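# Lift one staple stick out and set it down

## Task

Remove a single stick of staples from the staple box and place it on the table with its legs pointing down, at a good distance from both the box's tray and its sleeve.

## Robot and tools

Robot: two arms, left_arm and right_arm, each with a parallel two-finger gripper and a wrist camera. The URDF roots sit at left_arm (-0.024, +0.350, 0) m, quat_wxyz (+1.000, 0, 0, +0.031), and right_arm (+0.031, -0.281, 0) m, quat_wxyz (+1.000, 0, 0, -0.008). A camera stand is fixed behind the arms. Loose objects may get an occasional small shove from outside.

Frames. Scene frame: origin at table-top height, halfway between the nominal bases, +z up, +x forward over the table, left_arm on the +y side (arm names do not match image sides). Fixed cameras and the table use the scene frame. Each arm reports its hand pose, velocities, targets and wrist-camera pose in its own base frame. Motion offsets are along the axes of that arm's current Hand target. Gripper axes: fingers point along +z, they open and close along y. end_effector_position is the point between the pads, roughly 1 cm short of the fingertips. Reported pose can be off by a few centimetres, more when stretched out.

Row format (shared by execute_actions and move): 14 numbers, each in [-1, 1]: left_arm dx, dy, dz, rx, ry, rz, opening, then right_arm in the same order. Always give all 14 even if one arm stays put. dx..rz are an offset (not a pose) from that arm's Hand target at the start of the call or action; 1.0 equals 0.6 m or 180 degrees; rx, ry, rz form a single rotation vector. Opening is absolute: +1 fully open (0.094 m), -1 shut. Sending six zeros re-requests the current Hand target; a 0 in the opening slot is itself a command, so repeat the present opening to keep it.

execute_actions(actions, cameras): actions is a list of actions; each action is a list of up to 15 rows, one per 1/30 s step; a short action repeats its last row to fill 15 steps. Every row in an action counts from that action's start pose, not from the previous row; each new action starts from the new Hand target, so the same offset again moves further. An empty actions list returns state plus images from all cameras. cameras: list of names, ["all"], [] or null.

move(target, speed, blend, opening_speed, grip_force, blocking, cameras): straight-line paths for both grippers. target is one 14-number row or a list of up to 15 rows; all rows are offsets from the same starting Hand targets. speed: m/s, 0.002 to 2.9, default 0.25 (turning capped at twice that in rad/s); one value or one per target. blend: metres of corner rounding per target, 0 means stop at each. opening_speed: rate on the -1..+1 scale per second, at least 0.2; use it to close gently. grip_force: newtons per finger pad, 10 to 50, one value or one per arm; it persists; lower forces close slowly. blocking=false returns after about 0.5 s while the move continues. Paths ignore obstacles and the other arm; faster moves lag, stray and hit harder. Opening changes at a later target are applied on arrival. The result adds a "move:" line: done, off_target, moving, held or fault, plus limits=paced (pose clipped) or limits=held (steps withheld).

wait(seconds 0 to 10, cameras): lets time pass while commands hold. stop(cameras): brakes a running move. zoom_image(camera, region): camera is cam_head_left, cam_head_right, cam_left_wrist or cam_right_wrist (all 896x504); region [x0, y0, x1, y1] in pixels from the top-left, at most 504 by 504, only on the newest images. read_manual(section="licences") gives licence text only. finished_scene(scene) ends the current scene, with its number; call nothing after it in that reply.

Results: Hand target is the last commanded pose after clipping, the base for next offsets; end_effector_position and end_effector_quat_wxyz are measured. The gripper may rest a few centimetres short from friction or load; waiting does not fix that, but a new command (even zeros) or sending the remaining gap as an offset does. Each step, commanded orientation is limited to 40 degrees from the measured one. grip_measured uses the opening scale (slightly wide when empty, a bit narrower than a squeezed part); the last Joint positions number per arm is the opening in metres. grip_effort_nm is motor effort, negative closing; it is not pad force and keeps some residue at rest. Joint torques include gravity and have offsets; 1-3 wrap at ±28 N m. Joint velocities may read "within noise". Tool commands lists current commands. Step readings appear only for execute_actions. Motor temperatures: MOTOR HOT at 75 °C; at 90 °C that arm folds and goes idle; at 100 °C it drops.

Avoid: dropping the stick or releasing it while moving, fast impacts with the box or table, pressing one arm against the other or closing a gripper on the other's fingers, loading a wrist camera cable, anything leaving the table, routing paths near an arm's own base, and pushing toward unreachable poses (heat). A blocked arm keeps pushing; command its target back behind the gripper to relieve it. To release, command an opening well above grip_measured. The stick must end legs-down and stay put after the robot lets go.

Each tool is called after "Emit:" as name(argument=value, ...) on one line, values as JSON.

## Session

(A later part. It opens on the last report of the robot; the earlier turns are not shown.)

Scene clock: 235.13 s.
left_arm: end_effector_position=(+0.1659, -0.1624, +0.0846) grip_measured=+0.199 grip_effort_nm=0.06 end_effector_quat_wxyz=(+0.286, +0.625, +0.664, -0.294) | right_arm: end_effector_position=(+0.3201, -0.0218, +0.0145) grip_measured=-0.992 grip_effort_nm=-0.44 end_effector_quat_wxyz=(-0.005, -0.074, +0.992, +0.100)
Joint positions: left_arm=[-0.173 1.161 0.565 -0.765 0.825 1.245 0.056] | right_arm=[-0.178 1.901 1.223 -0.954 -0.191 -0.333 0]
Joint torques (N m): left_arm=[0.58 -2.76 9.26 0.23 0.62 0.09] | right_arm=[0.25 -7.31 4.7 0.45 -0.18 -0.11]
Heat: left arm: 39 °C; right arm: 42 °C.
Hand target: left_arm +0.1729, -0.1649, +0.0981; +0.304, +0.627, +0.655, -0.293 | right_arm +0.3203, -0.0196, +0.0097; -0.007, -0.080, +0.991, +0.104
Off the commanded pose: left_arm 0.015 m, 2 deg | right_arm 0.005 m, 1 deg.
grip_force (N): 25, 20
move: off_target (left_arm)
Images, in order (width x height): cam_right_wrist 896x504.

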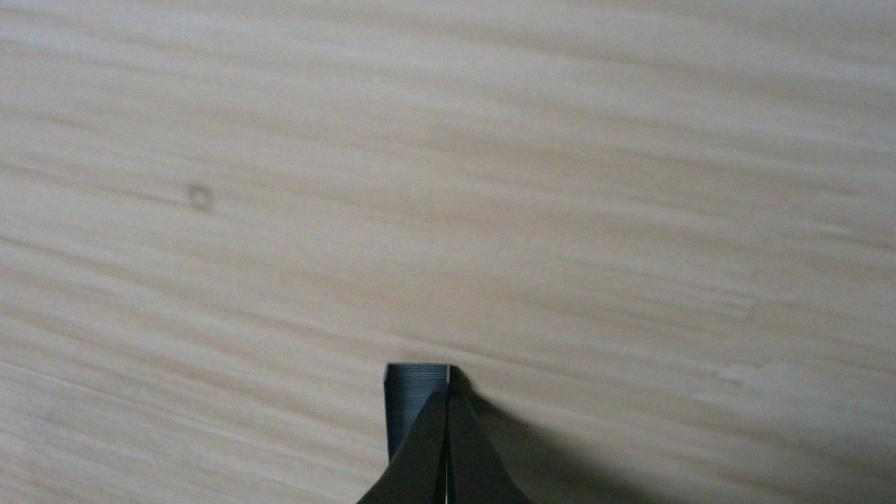

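Emit:
move(target=[[0,0,0,0,0,0,0.2,0,-0.0006,0.004,0,0,0,-1],[0,0,0,0,0,0,0.2,0,-0.0006,0.004,0,0,0,-0.85],[0,0,0,0,0,0,0.2,0,0,-0.06,0,0,0,-0.75]], cameras=["cam_right_wrist"], speed=0.04, opening_speed=0.4)

Scene clock: 239.33 s.
left_arm: end_effector_position=(+0.1659, -0.1624, +0.0846) grip_measured=+0.199 grip_effort_nm=0.06 end_effector_quat_wxyz=(+0.286, +0.625, +0.664, -0.294) | right_arm: end_effector_position=(+0.3131, -0.0245, +0.0309) grip_measured=-0.752 grip_effort_nm=0.11 end_effector_quat_wxyz=(-0.030, -0.076, +0.991, +0.107)
Joint positions: left_arm=[-0.173 1.161 0.565 -0.765 0.825 1.245 0.056] | right_arm=[-0.19 1.901 1.289 -1.073 -0.191 -0.354 0.012]
Joint torques (N m): left_arm=[0.54 -2.73 9.21 0.24 0.61 0.07] | right_arm=[-0.54 -10.56 6.72 0.1 -0.16 -0.11]
Heat: left arm: 40 °C; right arm: 42 °C.
Hand target: left_arm +0.1729, -0.1649, +0.0981; +0.304, +0.627, +0.655, -0.293 | right_arm +0.3215, -0.0270, +0.0450; -0.007, -0.080, +0.991, +0.104
Off the commanded pose: left_arm 0.015 m, 2 deg | right_arm 0.016 m, 3 deg.
grip_force (N): 25, 20
move: off_target (left_arm, right_arm); target 3's new opening was sent with right_arm's hand 0.016 m and 3 deg from that target
Images, in order (width x height): cam_right_wrist 896x504.

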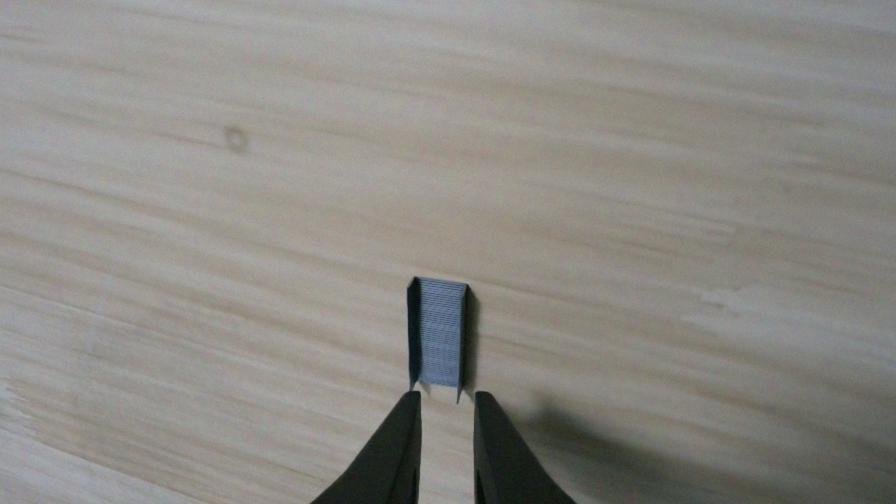

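Emit:
move(target=[0,0,0,0,0,0,0.2,0.004,0.0007,0.0317,0.067,0,0,-0.85], cameras=["cam_right_wrist"], speed=0.06)

Emit:
zoom_image(camera="cam_right_wrist", region=[350, 304, 550, 504])

Scene clock: 249.60 s.
left_arm: end_effector_position=(+0.1659, -0.1624, +0.0846) grip_measured=+0.199 grip_effort_nm=0.06 end_effector_quat_wxyz=(+0.286, +0.625, +0.664, -0.294) | right_arm: end_effector_position=(+0.3142, -0.0228, +0.0169) grip_measured=-0.848 grip_effort_nm=-0.10 end_effector_quat_wxyz=(-0.019, -0.083, +0.996, +0.007)
Joint positions: left_arm=[-0.173 1.161 0.565 -0.765 0.825 1.245 0.056] | right_arm=[-0.08 1.86 1.193 -0.942 -0.007 -0.245 0.007]
Joint torques (N m): left_arm=[0.58 -2.8 9.18 0.24 0.61 0.07] | right_arm=[0.49 -10.86 4.66 0.49 0.05 0.09]
Heat: left arm: 42 °C; right arm: 42 °C.
Hand target: left_arm +0.1729, -0.1649, +0.0981; +0.304, +0.627, +0.655, -0.293 | right_arm +0.3186, -0.0230, +0.0265; +0.002, -0.081, +0.997, -0.001
Off the commanded pose: left_arm 0.015 m, 2 deg | right_arm 0.011 m, 2 deg.
grip_force (N): 25, 20
move: off_target (left_arm, right_arm)
Images, in order (width x height): cam_right_wrist 896x504.

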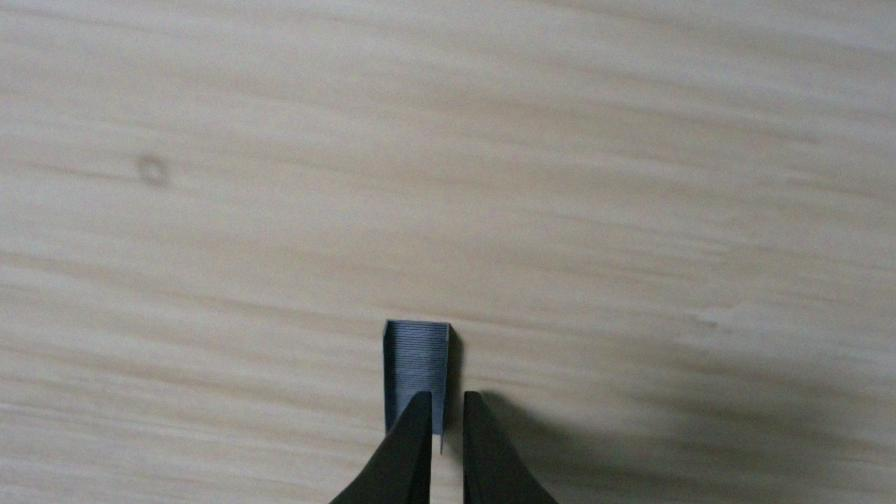

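Scaled by 2.520.

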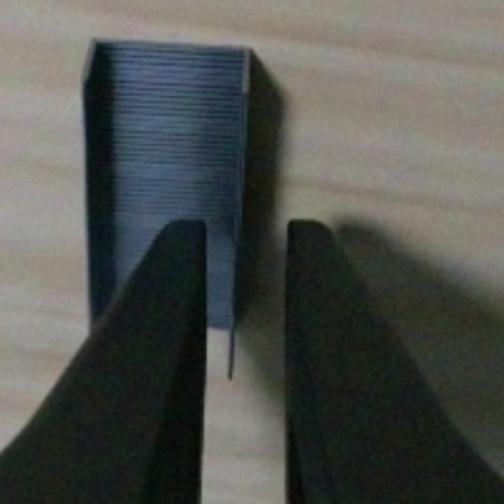

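Emit:
move(target=[0,0,0,0,0,0,0.2,0.0075,0.0015,0.0185,0,0,0,-0.85], speed=0.03)

Scene clock: 251.27 s.
left_arm: end_effector_position=(+0.1659, -0.1624, +0.0846) grip_measured=+0.199 grip_effort_nm=0.06 end_effector_quat_wxyz=(+0.286, +0.625, +0.664, -0.294) | right_arm: end_effector_position=(+0.3103, -0.0227, +0.0110) grip_measured=-0.848 grip_effort_nm=-0.10 end_effector_quat_wxyz=(-0.014, -0.082, +0.996, +0.006)
Joint positions: left_arm=[-0.173 1.161 0.565 -0.765 0.825 1.245 0.056] | right_arm=[-0.08 1.849 1.153 -0.905 -0.007 -0.245 0.007]
Joint torques (N m): left_arm=[0.55 -2.74 9.22 0.24 0.61 0.07] | right_arm=[0.42 -9.72 4.21 0.65 0.06 0.07]
Heat: left arm: 42 °C; right arm: 42 °C.
Hand target: left_arm +0.1729, -0.1649, +0.0981; +0.304, +0.627, +0.655, -0.293 | right_arm +0.3140, -0.0229, +0.0154; +0.002, -0.081, +0.997, -0.001
Off the commanded pose: left_arm 0.015 m, 2 deg | right_arm 0.006 m, 2 deg.
grip_force (N): 25, 20
move: off_target (left_arm)

Emit:
move(target=[[0,0,0,0,0,0,0.2,0,0,0,0,0,0,-1],[0,0,0,0,0,0,0.2,0,0,-0.07,0,0,0,-1],[0,0,0,0,0,0,0.2,0,0.03,-0.07,0,0,0.444,-1],[0,0,0,0,0,0,0.2,0,0.03,-0.02,0,0,0.444,-1]], cameras=["cam_right_wrist"], speed=[0.05,0.08,0.3,0.05])

Scene clock: 258.63 s.
left_arm: end_effector_position=(+0.1659, -0.1624, +0.0846) grip_measured=+0.199 grip_effort_nm=0.06 end_effector_quat_wxyz=(+0.286, +0.625, +0.664, -0.294) | right_arm: end_effector_position=(+0.3115, -0.0058, +0.0298) grip_measured=-0.991 grip_effort_nm=-0.47 end_effector_quat_wxyz=(+0.001, +0.577, +0.817, +0.004)
Joint positions: left_arm=[-0.173 1.161 0.565 -0.765 0.825 1.245 0.056] | right_arm=[-0.025 1.789 1.158 -0.934 -0.006 1.205 0]
Joint torques (N m): left_arm=[0.58 -2.77 9.2 0.24 0.61 0.09] | right_arm=[0.59 -7.19 4.78 0.58 0.05 0.1]
Heat: left arm: 42 °C; right arm: 41 °C.
Hand target: left_arm +0.1729, -0.1649, +0.0981; +0.304, +0.627, +0.655, -0.293 | right_arm +0.3111, -0.0051, +0.0273; +0.002, +0.578, +0.816, +0.001
Off the commanded pose: left_arm 0.015 m, 2 deg | right_arm 0.003 m, 0 deg.
grip_force (N): 25, 20
move: off_target (left_arm)
Images, in order (width x height): cam_right_wrist 896x504.

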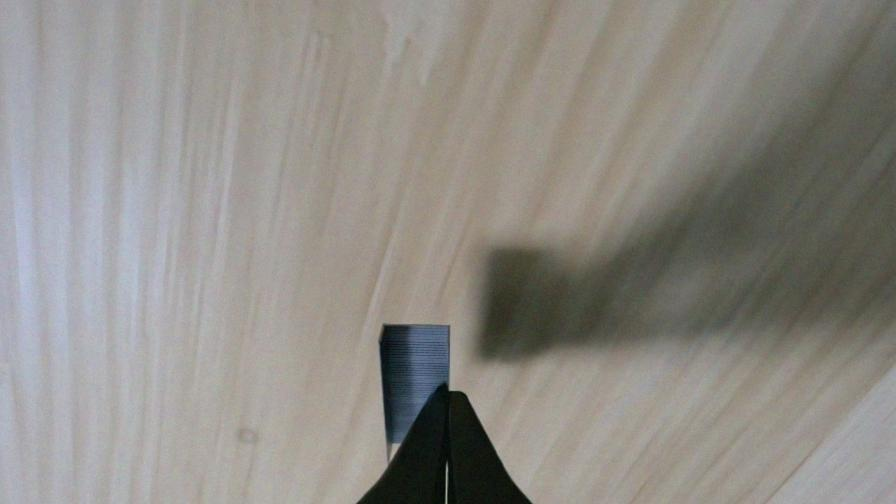

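Emit:
move(target=[0,0,0,0,0,0,0.2,0,0,0.032,0,0,0,-1], speed=0.04)

Scene clock: 260.60 s.
left_arm: end_effector_position=(+0.1659, -0.1624, +0.0846) grip_measured=+0.199 grip_effort_nm=0.07 end_effector_quat_wxyz=(+0.286, +0.625, +0.664, -0.294) | right_arm: end_effector_position=(+0.3121, -0.0058, +0.0127) grip_measured=-0.991 grip_effort_nm=-0.47 end_effector_quat_wxyz=(+0.004, +0.577, +0.817, +0.006)
Joint positions: left_arm=[-0.173 1.161 0.565 -0.765 0.825 1.245 0.056] | right_arm=[-0.025 1.812 1.113 -0.859 -0.006 1.205 0]
Joint torques (N m): left_arm=[0.57 -2.74 9.2 0.23 0.61 0.07] | right_arm=[0.65 -6.65 4.72 0.57 0.06 0.09]
Motor temperatures (°C): left_arm=[30 34 43 33 32 31 28] | right_arm=[32 40 41 34 29 29 31]
Heat: left arm: 43 °C; right arm: 41 °C.
Hand target: left_arm +0.1729, -0.1649, +0.0981; +0.304, +0.627, +0.655, -0.293 | right_arm +0.3111, -0.0051, +0.0081; +0.002, +0.578, +0.816, +0.001
Off the commanded pose: left_arm 0.015 m, 2 deg | right_arm 0.005 m, 1 deg.
grip_force (N): 25, 20
move: off_target (left_arm)

Emit:
move(target=[[0,0,0,0,0,0,0.2,0,0,0.004,0,0,0,-1],[0,0,0,0,0,0,0.2,0,0,0.004,0,0,0,-0.85],[0,0,0,0,0,0,0.2,0,0,-0.12,0,0,0,-0.85],[0,0,0,0,0,0,0.2,-0.0151,-0.056,-0.0768,-0.2076,-0.2065,-0.4675,0.05]], cameras=["cam_right_wrist"], speed=[0.03,0.03,0.06,0.3])

Scene clock: 273.10 s.
left_arm: end_effector_position=(+0.1659, -0.1624, +0.0846) grip_measured=+0.199 grip_effort_nm=0.06 end_effector_quat_wxyz=(+0.286, +0.625, +0.664, -0.294) | right_arm: end_effector_position=(+0.2811, -0.0257, +0.0532) grip_measured=+0.048 grip_effort_nm=0.12 end_effector_quat_wxyz=(+0.395, -0.148, +0.904, +0.065)
Joint positions: left_arm=[-0.173 1.161 0.565 -0.765 0.825 1.245 0.056] | right_arm=[-0.417 1.134 0.366 -0.131 -0.518 -0.556 0.049]
Joint torques (N m): left_arm=[0.53 -2.8 9.22 0.24 0.61 0.07] | right_arm=[-0.54 -2.03 5.64 1.87 -0.39 -0.11]
Heat: left arm: 43 °C; right arm: 41 °C.
Hand target: left_arm +0.1729, -0.1649, +0.0981; +0.304, +0.627, +0.655, -0.293 | right_arm +0.2822, -0.0248, +0.0541; +0.400, -0.153, +0.901, +0.068
Off the commanded pose: left_arm 0.015 m, 2 deg | right_arm 0.002 m, 1 deg.
grip_force (N): 25, 20
move: off_target (left_arm)
Images, in order (width x height): cam_right_wrist 896x504.

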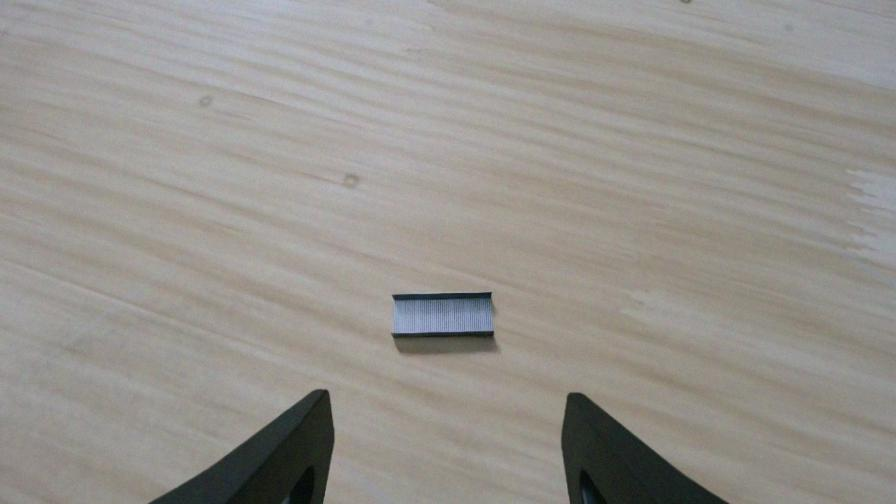

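Emit:
move(target=[0,0,0,0,0,0,0.2,0,0.0027,0.096,0,0,0,0.0], cameras=["cam_right_wrist"], speed=0.06)

Scene clock: 276.20 s.
left_arm: end_effector_position=(+0.1659, -0.1624, +0.0846) grip_measured=+0.199 grip_effort_nm=0.06 end_effector_quat_wxyz=(+0.286, +0.625, +0.664, -0.294) | right_arm: end_effector_position=(+0.3207, -0.0103, +0.0161) grip_measured=+0.002 grip_effort_nm=-0.10 end_effector_quat_wxyz=(+0.399, -0.154, +0.901, +0.067)
Joint positions: left_arm=[-0.173 1.161 0.565 -0.765 0.825 1.245 0.056] | right_arm=[-0.277 1.459 0.358 0.264 -0.439 -0.445 0.047]
Joint torques (N m): left_arm=[0.55 -2.76 9.21 0.24 0.61 0.08] | right_arm=[0.57 -3.51 4.82 2.02 -0.16 0.07]
Heat: left arm: 43 °C; right arm: 41 °C.
Hand target: left_arm +0.1729, -0.1649, +0.0981; +0.304, +0.627, +0.655, -0.293 | right_arm +0.3221, -0.0092, +0.0155; +0.400, -0.153, +0.901, +0.068
Off the commanded pose: left_arm 0.015 m, 2 deg | right_arm 0.002 m, 0 deg.
grip_force (N): 25, 20
move: off_target (left_arm)
Images, in order (width x height): cam_right_wrist 896x504.

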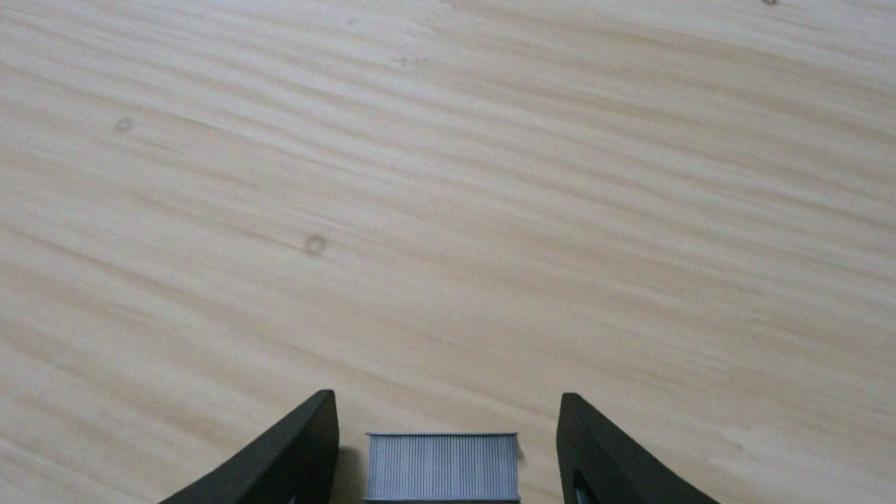

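Emit:
move(target=[[0,0,0,0,0,0,0.2,0.0049,0,0.0035,0,0,0,0.0],[0,0,0,0,0,0,0.2,0.0049,0,0.0035,0,0,0,-0.36]], cameras=["cam_right_wrist"], speed=0.04, grip_force=[25,20])

Scene clock: 280.00 s.
left_arm: end_effector_position=(+0.1659, -0.1624, +0.0846) grip_measured=+0.199 grip_effort_nm=0.06 end_effector_quat_wxyz=(+0.286, +0.625, +0.664, -0.294) | right_arm: end_effector_position=(+0.3231, -0.0110, +0.0151) grip_measured=-0.354 grip_effort_nm=-0.31 end_effector_quat_wxyz=(+0.402, -0.155, +0.900, +0.065)
Joint positions: left_arm=[-0.173 1.161 0.565 -0.765 0.825 1.245 0.056] | right_arm=[-0.277 1.477 0.358 0.289 -0.439 -0.444 0.03]
Joint torques (N m): left_arm=[0.54 -2.77 9.2 0.23 0.61 0.06] | right_arm=[0.44 -3.62 4.25 2 -0.17 0.06]
Heat: left arm: 43 °C; right arm: 41 °C.
Hand target: left_arm +0.1729, -0.1649, +0.0981; +0.304, +0.627, +0.655, -0.293 | right_arm +0.3217, -0.0093, +0.0119; +0.400, -0.153, +0.901, +0.068
Off the commanded pose: left_arm 0.015 m, 2 deg | right_arm 0.004 m, 0 deg.
grip_force (N): 25, 20
move: off_target (left_arm)
Images, in order (width x height): cam_right_wrist 896x504.

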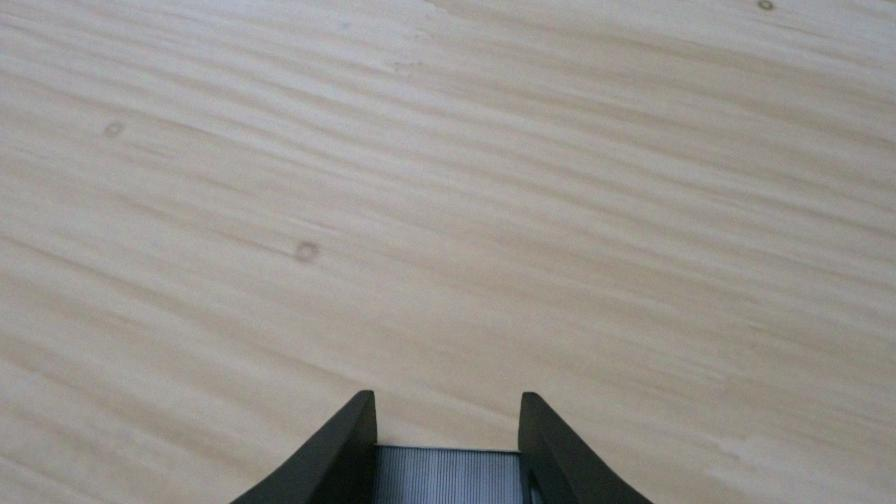

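Emit:
move(target=[[0,0,0,0,0,0,0.2,0,0,0,0,0,0,-0.44],[0,0,0,0,0,0,0.2,-0.0743,0,-0.0669,0,0,0,-0.44]], cameras=["cam_right_wrist"], speed=0.06)

Scene clock: 283.10 s.
left_arm: end_effector_position=(+0.1659, -0.1624, +0.0846) grip_measured=+0.199 grip_effort_nm=0.06 end_effector_quat_wxyz=(+0.286, +0.625, +0.664, -0.294) | right_arm: end_effector_position=(+0.3146, -0.0086, +0.0582) grip_measured=-0.370 grip_effort_nm=-0.47 end_effector_quat_wxyz=(+0.385, -0.151, +0.907, +0.073)
Joint positions: left_arm=[-0.173 1.161 0.565 -0.765 0.825 1.245 0.056] | right_arm=[-0.277 1.265 0.467 -0.072 -0.439 -0.443 0.03]
Joint torques (N m): left_arm=[0.59 -2.77 9.22 0.24 0.6 0.07] | right_arm=[0.49 -5.01 7.51 1.76 -0.17 0.05]
Heat: left arm: 43 °C; right arm: 41 °C.
Hand target: left_arm +0.1729, -0.1649, +0.0981; +0.304, +0.627, +0.655, -0.293 | right_arm +0.3217, -0.0092, +0.0718; +0.400, -0.153, +0.901, +0.068
Off the commanded pose: left_arm 0.015 m, 2 deg | right_arm 0.015 m, 2 deg.
grip_force (N): 25, 20
move: off_target (left_arm, right_arm)
Images, in order (width x height): cam_right_wrist 896x504.

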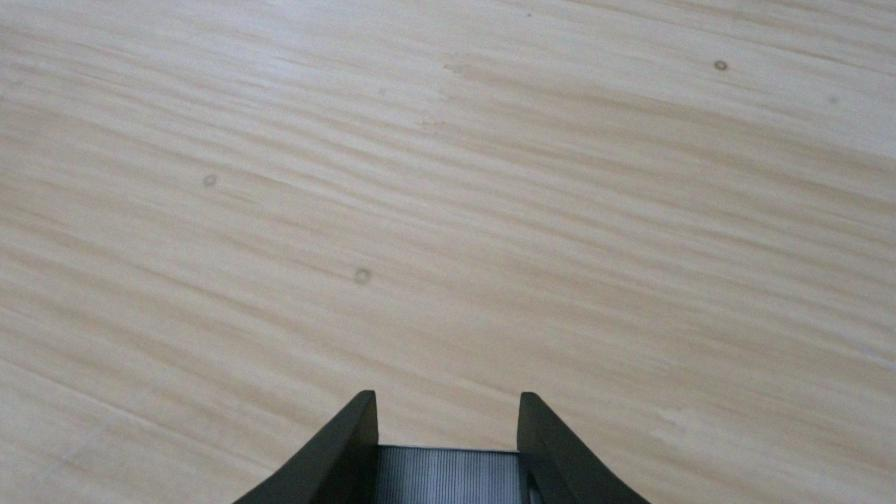

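Emit:
move(target=[0,0,0,0,0,0,0.2,-0.062,0,-0.0558,0,0.5,0,-0.44], cameras=["all"], speed=0.3)

Scene clock: 287.30 s.
left_arm: end_effector_position=(+0.1659, -0.1624, +0.0846) grip_measured=+0.199 grip_effort_nm=0.06 end_effector_quat_wxyz=(+0.286, +0.625, +0.664, -0.294) | right_arm: end_effector_position=(+0.3195, -0.0091, +0.1094) grip_measured=-0.370 grip_effort_nm=-0.47 end_effector_quat_wxyz=(-0.141, -0.192, +0.968, -0.083)
Joint positions: left_arm=[-0.173 1.161 0.565 -0.765 0.825 1.245 0.056] | right_arm=[0.079 2.004 1.722 -1.555 0.197 -0.287 0.03]
Joint torques (N m): left_arm=[0.59 -2.74 9.24 0.24 0.61 0.07] | right_arm=[0.5 -11.25 6.15 -0.27 0.2 0.07]
Heat: left arm: 43 °C; right arm: 41 °C.
Hand target: left_arm +0.1729, -0.1649, +0.0981; +0.304, +0.627, +0.655, -0.293 | right_arm +0.3218, -0.0093, +0.1218; -0.354, -0.156, +0.920, -0.060
Off the commanded pose: left_arm 0.015 m, 2 deg | right_arm 0.013 m, 26 deg.
joint sent to its limit (right arm) — joint 4 (wrist pitch), lower limit. The joint targets are off in orientation, not in position.
grip_force (N): 25, 20
move: off_target (left_arm, right_arm)

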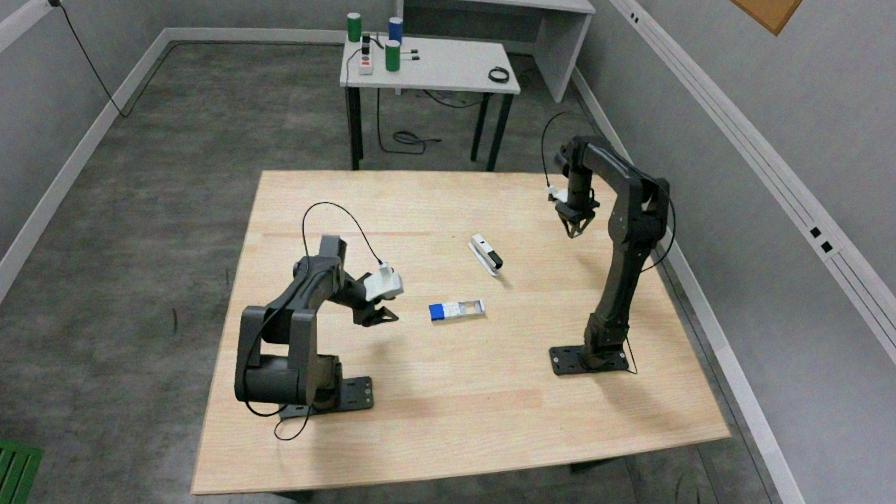

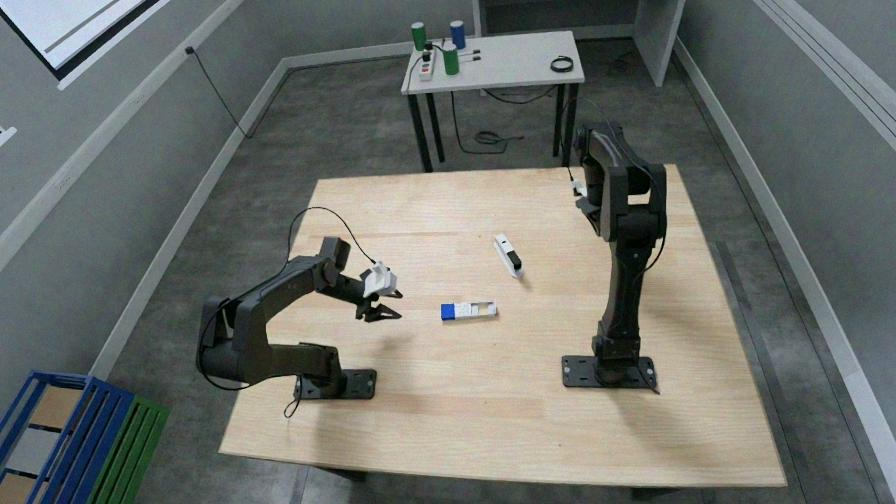

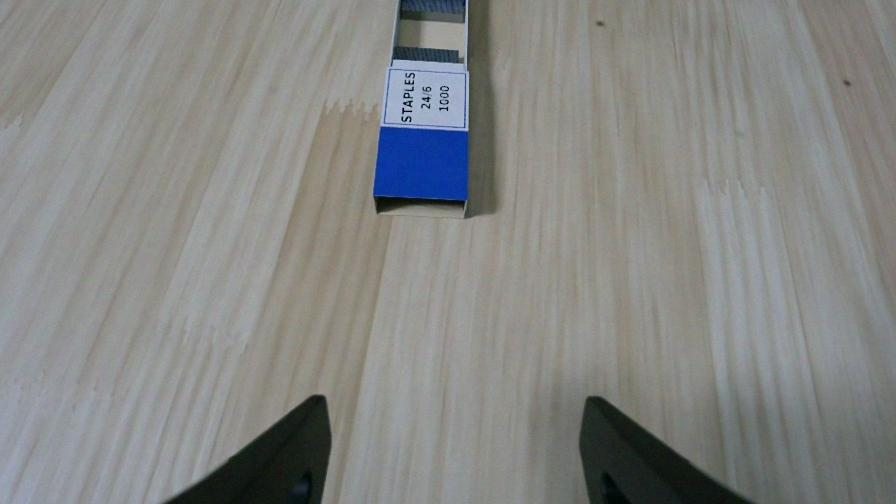

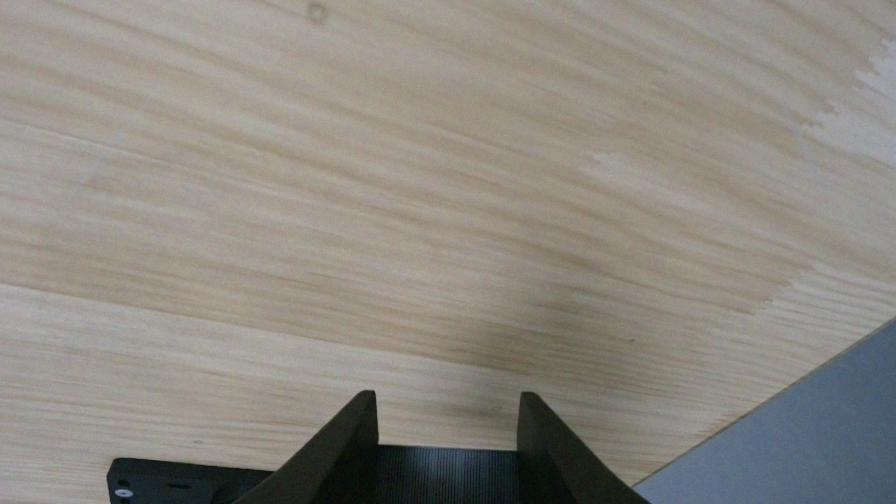

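Emit:
move(target=[0,0,0,0,0,0,0.2,0.089,0.05,0.197,0,-0.03,0,-0.44], cameras=["all"], speed=0.12)

Scene clock: 294.30 s.
left_arm: end_effector_position=(+0.1659, -0.1624, +0.0846) grip_measured=+0.199 grip_effort_nm=0.06 end_effector_quat_wxyz=(+0.286, +0.625, +0.664, -0.294) | right_arm: end_effector_position=(+0.2002, -0.0204, +0.0637) grip_measured=-0.370 grip_effort_nm=-0.47 end_effector_quat_wxyz=(-0.322, -0.167, +0.930, -0.054)
Joint positions: left_arm=[-0.173 1.161 0.565 -0.765 0.825 1.245 0.056] | right_arm=[0.053 1.95 1.291 -1.558 0.178 -0.244 0.03]
Joint torques (N m): left_arm=[0.54 -2.8 9.21 0.24 0.61 0.06] | right_arm=[-0.58 -10.35 3.92 -1.03 -0.01 0.07]
Heat: left arm: 44 °C; right arm: 41 °C.
Hand target: left_arm +0.1729, -0.1649, +0.0981; +0.304, +0.627, +0.655, -0.293 | right_arm +0.1997, -0.0201, +0.0700; -0.310, -0.159, +0.936, -0.052
Off the commanded pose: left_arm 0.015 m, 2 deg | right_arm 0.006 m, 2 deg.
grip_force (N): 25, 20
move: off_target (left_arm)

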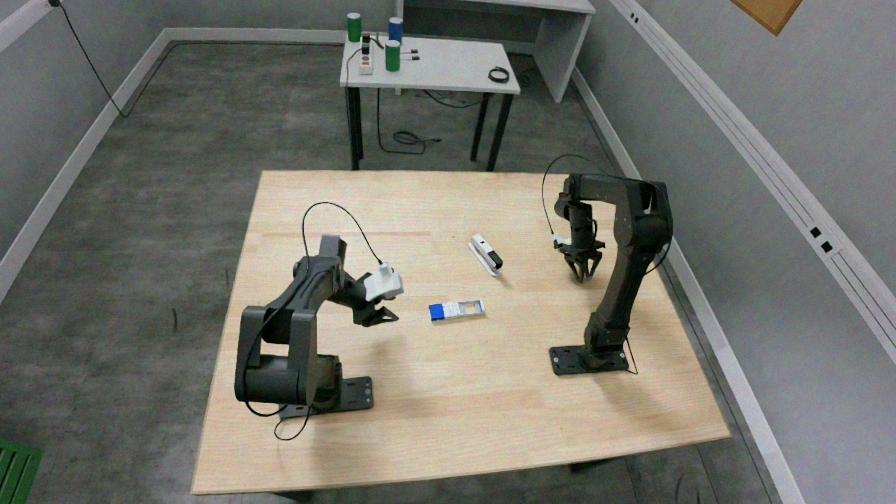

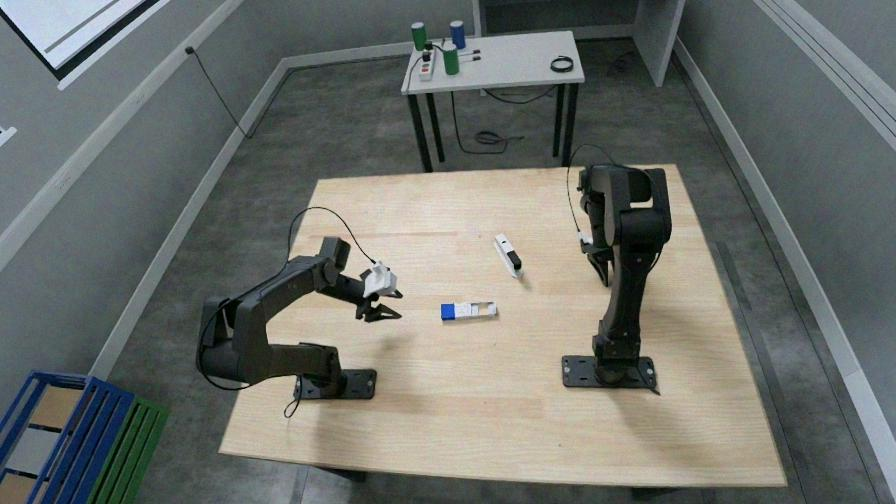

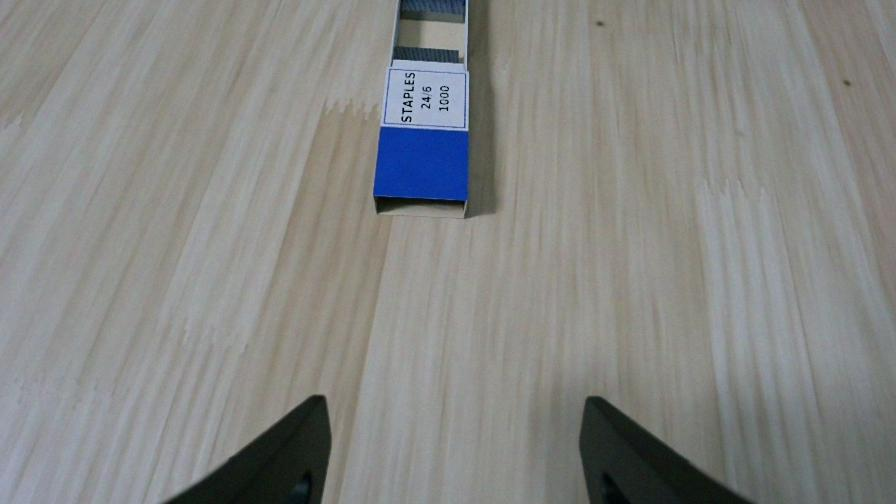

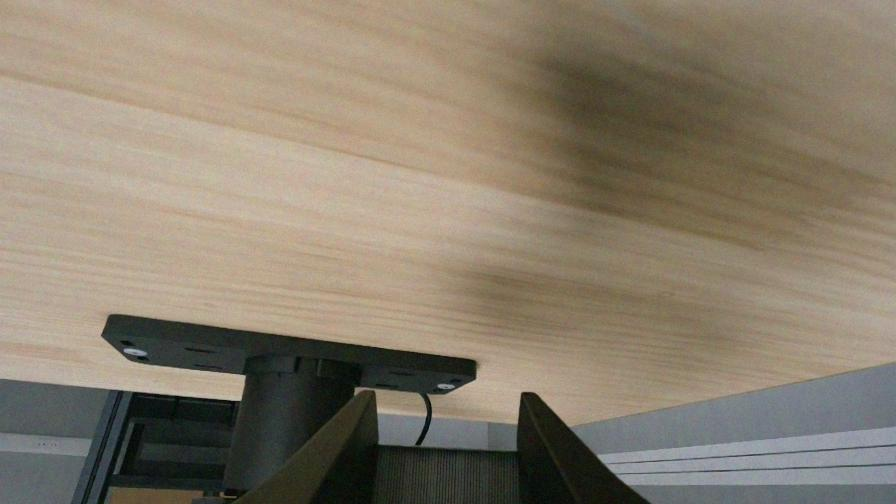

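Emit:
move(target=[[0,0,0,0,0,0,0.2,-0.1687,-0.0505,-0.1045,0,-0.47,0,-0.44],[0,0,0,0,0,0,0.2,-0.2154,-0.0505,-0.0416,0,-0.47,0,-0.44]], cameras=["cam_right_wrist"], speed=[0.25,0.05])

Scene clock: 303.80 s.
left_arm: end_effector_position=(+0.1659, -0.1624, +0.0846) grip_measured=+0.199 grip_effort_nm=0.06 end_effector_quat_wxyz=(+0.286, +0.625, +0.664, -0.294) | right_arm: end_effector_position=(+0.3228, -0.0104, +0.0150) grip_measured=-0.370 grip_effort_nm=-0.47 end_effector_quat_wxyz=(+0.400, -0.157, +0.901, +0.062)
Joint positions: left_arm=[-0.173 1.161 0.565 -0.765 0.825 1.245 0.056] | right_arm=[-0.27 1.472 0.359 0.281 -0.429 -0.446 0.03]
Joint torques (N m): left_arm=[0.55 -2.74 9.21 0.24 0.61 0.07] | right_arm=[-0.39 -3.6 4.31 2.01 -0.27 0.08]
Heat: left arm: 44 °C; right arm: 41 °C.
Hand target: left_arm +0.1729, -0.1649, +0.0981; +0.304, +0.627, +0.655, -0.293 | right_arm +0.3216, -0.0096, +0.0128; +0.400, -0.153, +0.901, +0.068
Off the commanded pose: left_arm 0.015 m, 2 deg | right_arm 0.003 m, 1 deg.
grip_force (N): 25, 20
move: off_target (left_arm)
Images, in order (width x height): cam_right_wrist 896x504.

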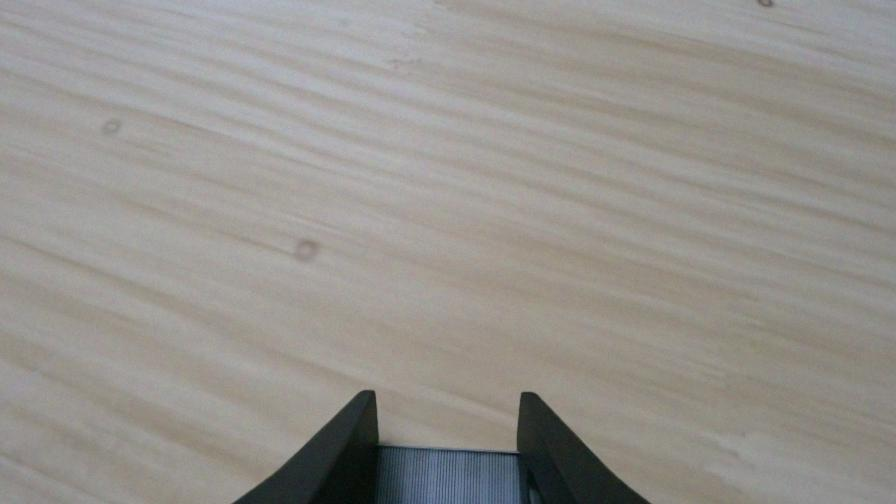

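Emit:
move(target=[[0,0,0,0,0,0,0.2,0,0,0,0,0,0,-0.15],[0,0,0,0,0,0,0.2,0.0145,0,-0.0165,0,0,0,-0.15]], cameras=["cam_right_wrist"], speed=0.05, opening_speed=0.4)

Scene clock: 306.50 s.
left_arm: end_effector_position=(+0.1659, -0.1624, +0.0846) grip_measured=+0.199 grip_effort_nm=0.06 end_effector_quat_wxyz=(+0.286, +0.625, +0.664, -0.294) | right_arm: end_effector_position=(+0.3149, -0.0156, +0.0135) grip_measured=-0.152 grip_effort_nm=0.11 end_effector_quat_wxyz=(+0.404, -0.150, +0.900, +0.064)
Joint positions: left_arm=[-0.173 1.161 0.565 -0.765 0.825 1.245 0.056] | right_arm=[-0.306 1.453 0.328 0.292 -0.454 -0.458 0.04]
Joint torques (N m): left_arm=[0.57 -2.76 9.2 0.24 0.61 0.08] | right_arm=[-0.65 -5.48 4.04 1.6 -0.29 -0.12]
Heat: left arm: 44 °C; right arm: 41 °C.
Hand target: left_arm +0.1729, -0.1649, +0.0981; +0.304, +0.627, +0.655, -0.293 | right_arm +0.3092, -0.0140, +0.0130; +0.400, -0.153, +0.901, +0.068
Off the commanded pose: left_arm 0.015 m, 2 deg | right_arm 0.006 m, 1 deg.
grip_force (N): 25, 20
move: off_target (left_arm)
Images, in order (width x height): cam_right_wrist 896x504.

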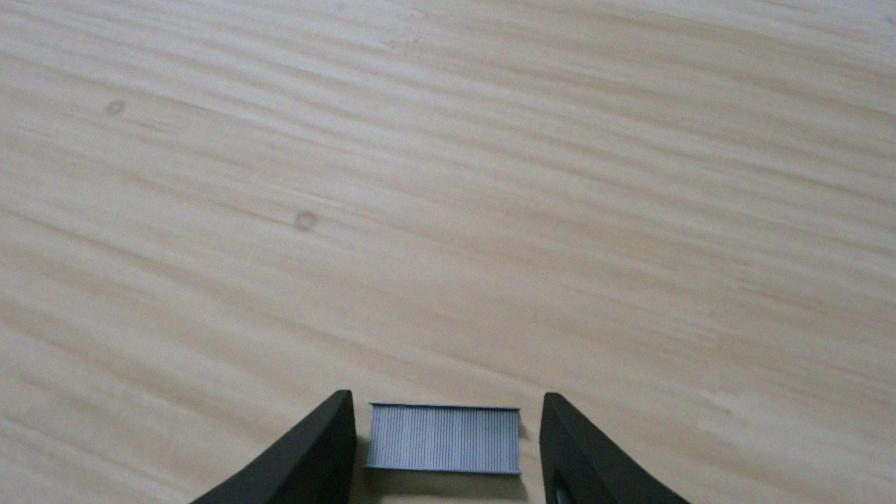

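Emit:
move(target=[0,0,0,0,0,0,0.2,0.0067,0,-0.0067,0,0,0,-0.15], cameras=["cam_right_wrist"], speed=0.05)

Scene clock: 309.87 s.
left_arm: end_effector_position=(+0.1659, -0.1624, +0.0846) grip_measured=+0.199 grip_effort_nm=0.06 end_effector_quat_wxyz=(+0.286, +0.625, +0.664, -0.294) | right_arm: end_effector_position=(+0.3095, -0.0176, +0.0134) grip_measured=-0.152 grip_effort_nm=0.11 end_effector_quat_wxyz=(+0.404, -0.150, +0.900, +0.064)
Joint positions: left_arm=[-0.173 1.161 0.565 -0.765 0.825 1.245 0.056] | right_arm=[-0.325 1.433 0.313 0.281 -0.466 -0.473 0.04]
Joint torques (N m): left_arm=[0.55 -2.74 9.2 0.23 0.62 0.09] | right_arm=[-0.58 -5.31 4.07 1.58 -0.29 -0.11]
Heat: left arm: 44 °C; right arm: 40 °C.
Hand target: left_arm +0.1729, -0.1649, +0.0981; +0.304, +0.627, +0.655, -0.293 | right_arm +0.3038, -0.0158, +0.0127; +0.400, -0.153, +0.901, +0.068
Off the commanded pose: left_arm 0.015 m, 2 deg | right_arm 0.006 m, 1 deg.
grip_force (N): 25, 20
move: off_target (left_arm)
Images, in order (width x height): cam_right_wrist 896x504.

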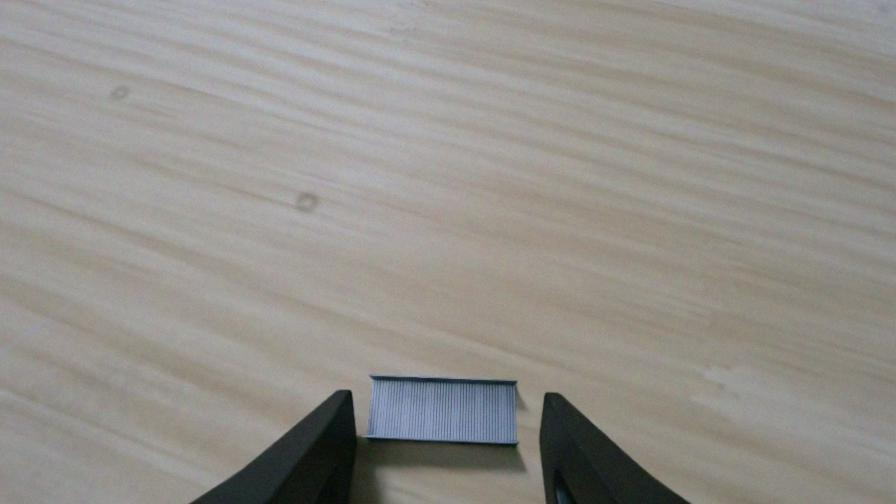

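Emit:
move(target=[[0,0,0,0,0,0,0.2,0,0,0,0,0,0,-0.44],[0,0,0,0,0,0,0.2,-0.0619,0,-0.0558,0,0,0,-0.44]], cameras=["cam_right_wrist"], speed=0.06, opening_speed=0.5)

Scene clock: 314.10 s.
left_arm: end_effector_position=(+0.1659, -0.1624, +0.0846) grip_measured=+0.199 grip_effort_nm=0.06 end_effector_quat_wxyz=(+0.286, +0.625, +0.664, -0.294) | right_arm: end_effector_position=(+0.2969, -0.0126, +0.0495) grip_measured=-0.366 grip_effort_nm=-0.47 end_effector_quat_wxyz=(+0.384, -0.147, +0.908, +0.076)
Joint positions: left_arm=[-0.173 1.161 0.565 -0.765 0.825 1.245 0.056] | right_arm=[-0.325 1.216 0.402 -0.076 -0.47 -0.475 0.03]
Joint torques (N m): left_arm=[0.55 -2.8 9.21 0.25 0.6 0.08] | right_arm=[-0.59 -4.4 7.42 1.7 -0.26 -0.11]
Heat: left arm: 44 °C; right arm: 41 °C.
Hand target: left_arm +0.1729, -0.1649, +0.0981; +0.304, +0.627, +0.655, -0.293 | right_arm +0.3038, -0.0158, +0.0626; +0.400, -0.153, +0.901, +0.068
Off the commanded pose: left_arm 0.015 m, 2 deg | right_arm 0.015 m, 2 deg.
grip_force (N): 25, 20
move: off_target (left_arm, right_arm)
Images, in order (width x height): cam_right_wrist 896x504.

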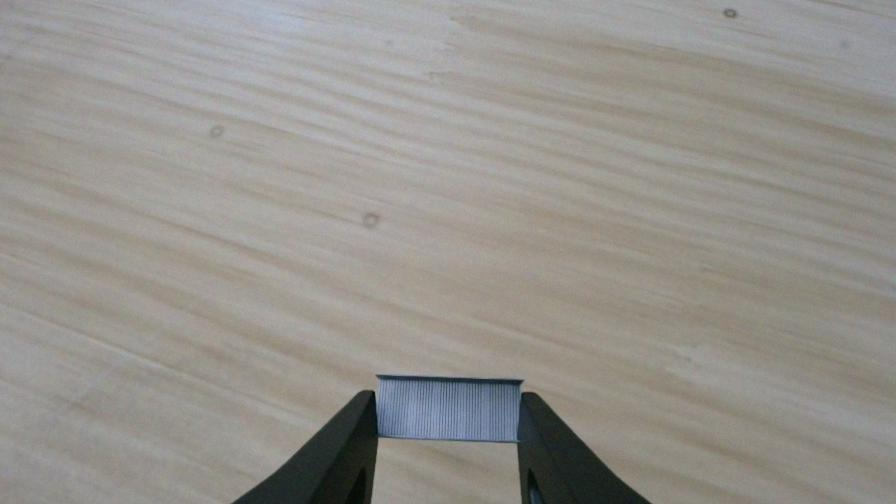

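Emit:
move(target=[0,0,0,0,0,0,0.2,0.1282,0.0407,-0.1356,0,0.48,0,-0.44], cameras=["cam_right_wrist","cam_head_left"], speed=0.25)

Scene clock: 318.33 s.
left_arm: end_effector_position=(+0.1659, -0.1624, +0.0846) grip_measured=+0.199 grip_effort_nm=0.07 end_effector_quat_wxyz=(+0.286, +0.625, +0.664, -0.294) | right_arm: end_effector_position=(+0.1854, -0.0288, +0.0583) grip_measured=-0.367 grip_effort_nm=-0.47 end_effector_quat_wxyz=(-0.326, -0.158, +0.931, -0.048)
Joint positions: left_arm=[-0.173 1.161 0.565 -0.765 0.825 1.245 0.056] | right_arm=[0.016 1.913 1.213 -1.52 0.183 -0.259 0.03]
Joint torques (N m): left_arm=[0.55 -2.74 9.17 0.24 0.61 0.08] | right_arm=[0.54 -6.56 5.74 -1.11 0.14 0.07]
Heat: left arm: 44 °C; right arm: 41 °C.
Hand target: left_arm +0.1729, -0.1649, +0.0981; +0.304, +0.627, +0.655, -0.293 | right_arm +0.1901, -0.0297, +0.0601; -0.325, -0.158, +0.931, -0.055
Off the commanded pose: left_arm 0.015 m, 2 deg | right_arm 0.005 m, 1 deg.
grip_force (N): 25, 20
move: off_target (left_arm)
Images, in order (width x height): cam_head_left 896x504, cam_right_wrist 896x504.

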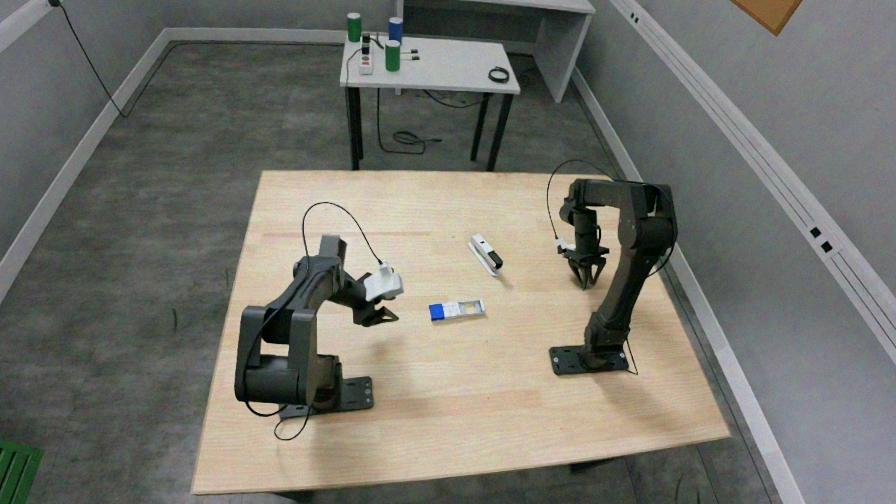

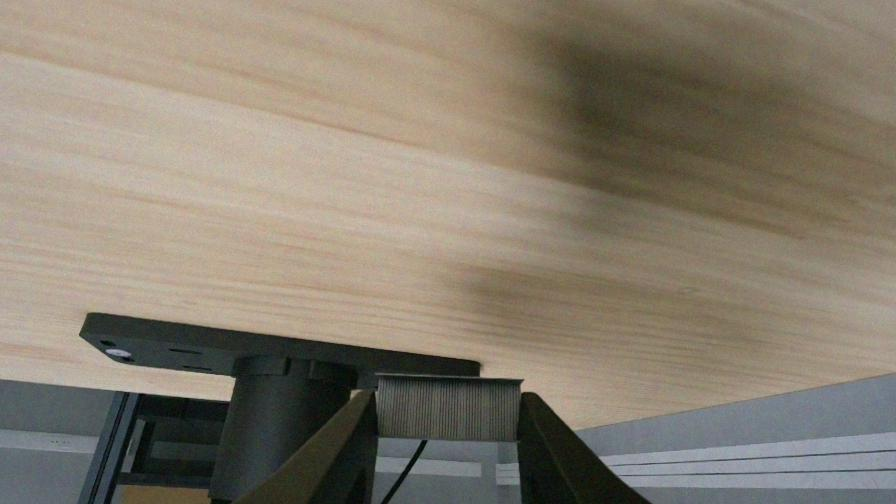

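Emit:
move(target=[0,0,0,0,0,0,0.2,-0.0442,0,0.0565,0,0,0,-0.44], cameras=["cam_right_wrist"], speed=0.05)

Scene clock: 320.50 s.
left_arm: end_effector_position=(+0.1659, -0.1624, +0.0846) grip_measured=+0.199 grip_effort_nm=0.07 end_effector_quat_wxyz=(+0.286, +0.625, +0.664, -0.294) | right_arm: end_effector_position=(+0.1902, -0.0289, +0.0207) grip_measured=-0.367 grip_effort_nm=-0.47 end_effector_quat_wxyz=(-0.321, -0.158, +0.932, -0.049)
Joint positions: left_arm=[-0.173 1.161 0.565 -0.765 0.825 1.245 0.056] | right_arm=[0.016 1.993 1.163 -1.38 0.184 -0.259 0.03]
Joint torques (N m): left_arm=[0.57 -2.73 9.21 0.23 0.61 0.06] | right_arm=[0.5 -6.78 3.51 -0.88 0.16 0.08]
Heat: left arm: 44 °C; right arm: 41 °C.
Hand target: left_arm +0.1729, -0.1649, +0.0981; +0.304, +0.627, +0.655, -0.293 | right_arm +0.1897, -0.0298, +0.0171; -0.325, -0.158, +0.931, -0.055
Off the commanded pose: left_arm 0.015 m, 2 deg | right_arm 0.004 m, 1 deg.
grip_force (N): 25, 20
move: off_target (left_arm)
Images, in order (width x height): cam_right_wrist 896x504.

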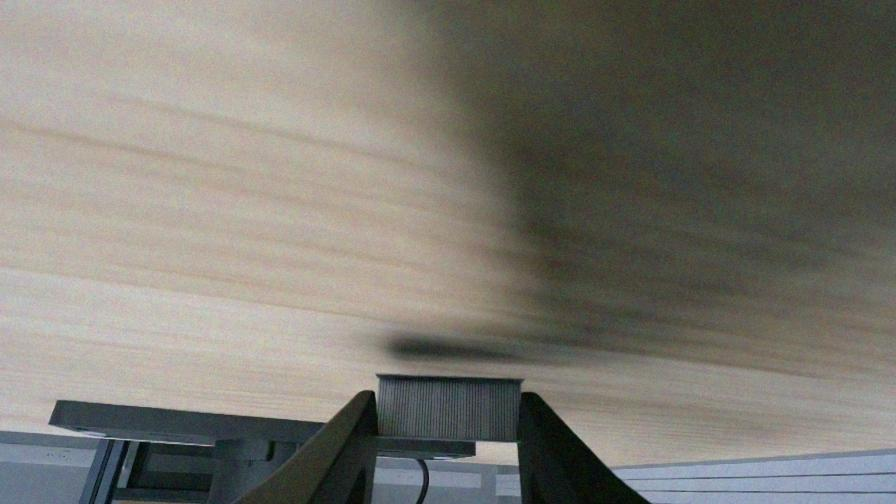

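Emit:
move(target=[0,0,0,0,0,0,0.2,-0.0075,0,0.0098,0,0,0,-0.44], cameras=["cam_right_wrist"], speed=0.03)

Scene clock: 321.80 s.
left_arm: end_effector_position=(+0.1659, -0.1624, +0.0846) grip_measured=+0.199 grip_effort_nm=0.06 end_effector_quat_wxyz=(+0.286, +0.625, +0.664, -0.294) | right_arm: end_effector_position=(+0.1897, -0.0290, +0.0157) grip_measured=-0.367 grip_effort_nm=-0.47 end_effector_quat_wxyz=(-0.323, -0.158, +0.932, -0.049)
Joint positions: left_arm=[-0.173 1.161 0.565 -0.765 0.825 1.245 0.056] | right_arm=[0.016 2.005 1.155 -1.363 0.185 -0.259 0.03]
Joint torques (N m): left_arm=[0.57 -2.8 9.21 0.23 0.6 0.07] | right_arm=[0.49 -6.5 3.25 -0.75 0.15 0.08]
Heat: left arm: 44 °C; right arm: 41 °C.
Hand target: left_arm +0.1729, -0.1649, +0.0981; +0.304, +0.627, +0.655, -0.293 | right_arm +0.1896, -0.0298, +0.0097; -0.325, -0.158, +0.931, -0.055
Off the commanded pose: left_arm 0.015 m, 2 deg | right_arm 0.006 m, 1 deg.
grip_force (N): 25, 20
move: off_target (left_arm)
Images, in order (width x height): cam_right_wrist 896x504.

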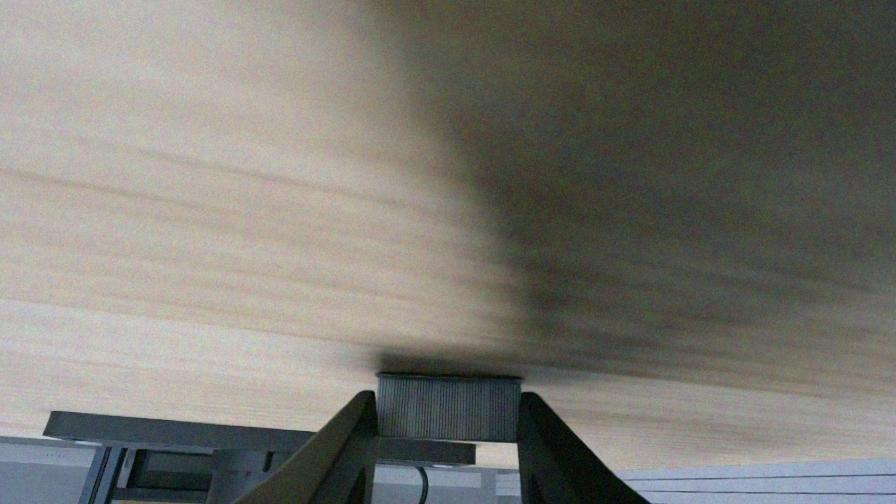

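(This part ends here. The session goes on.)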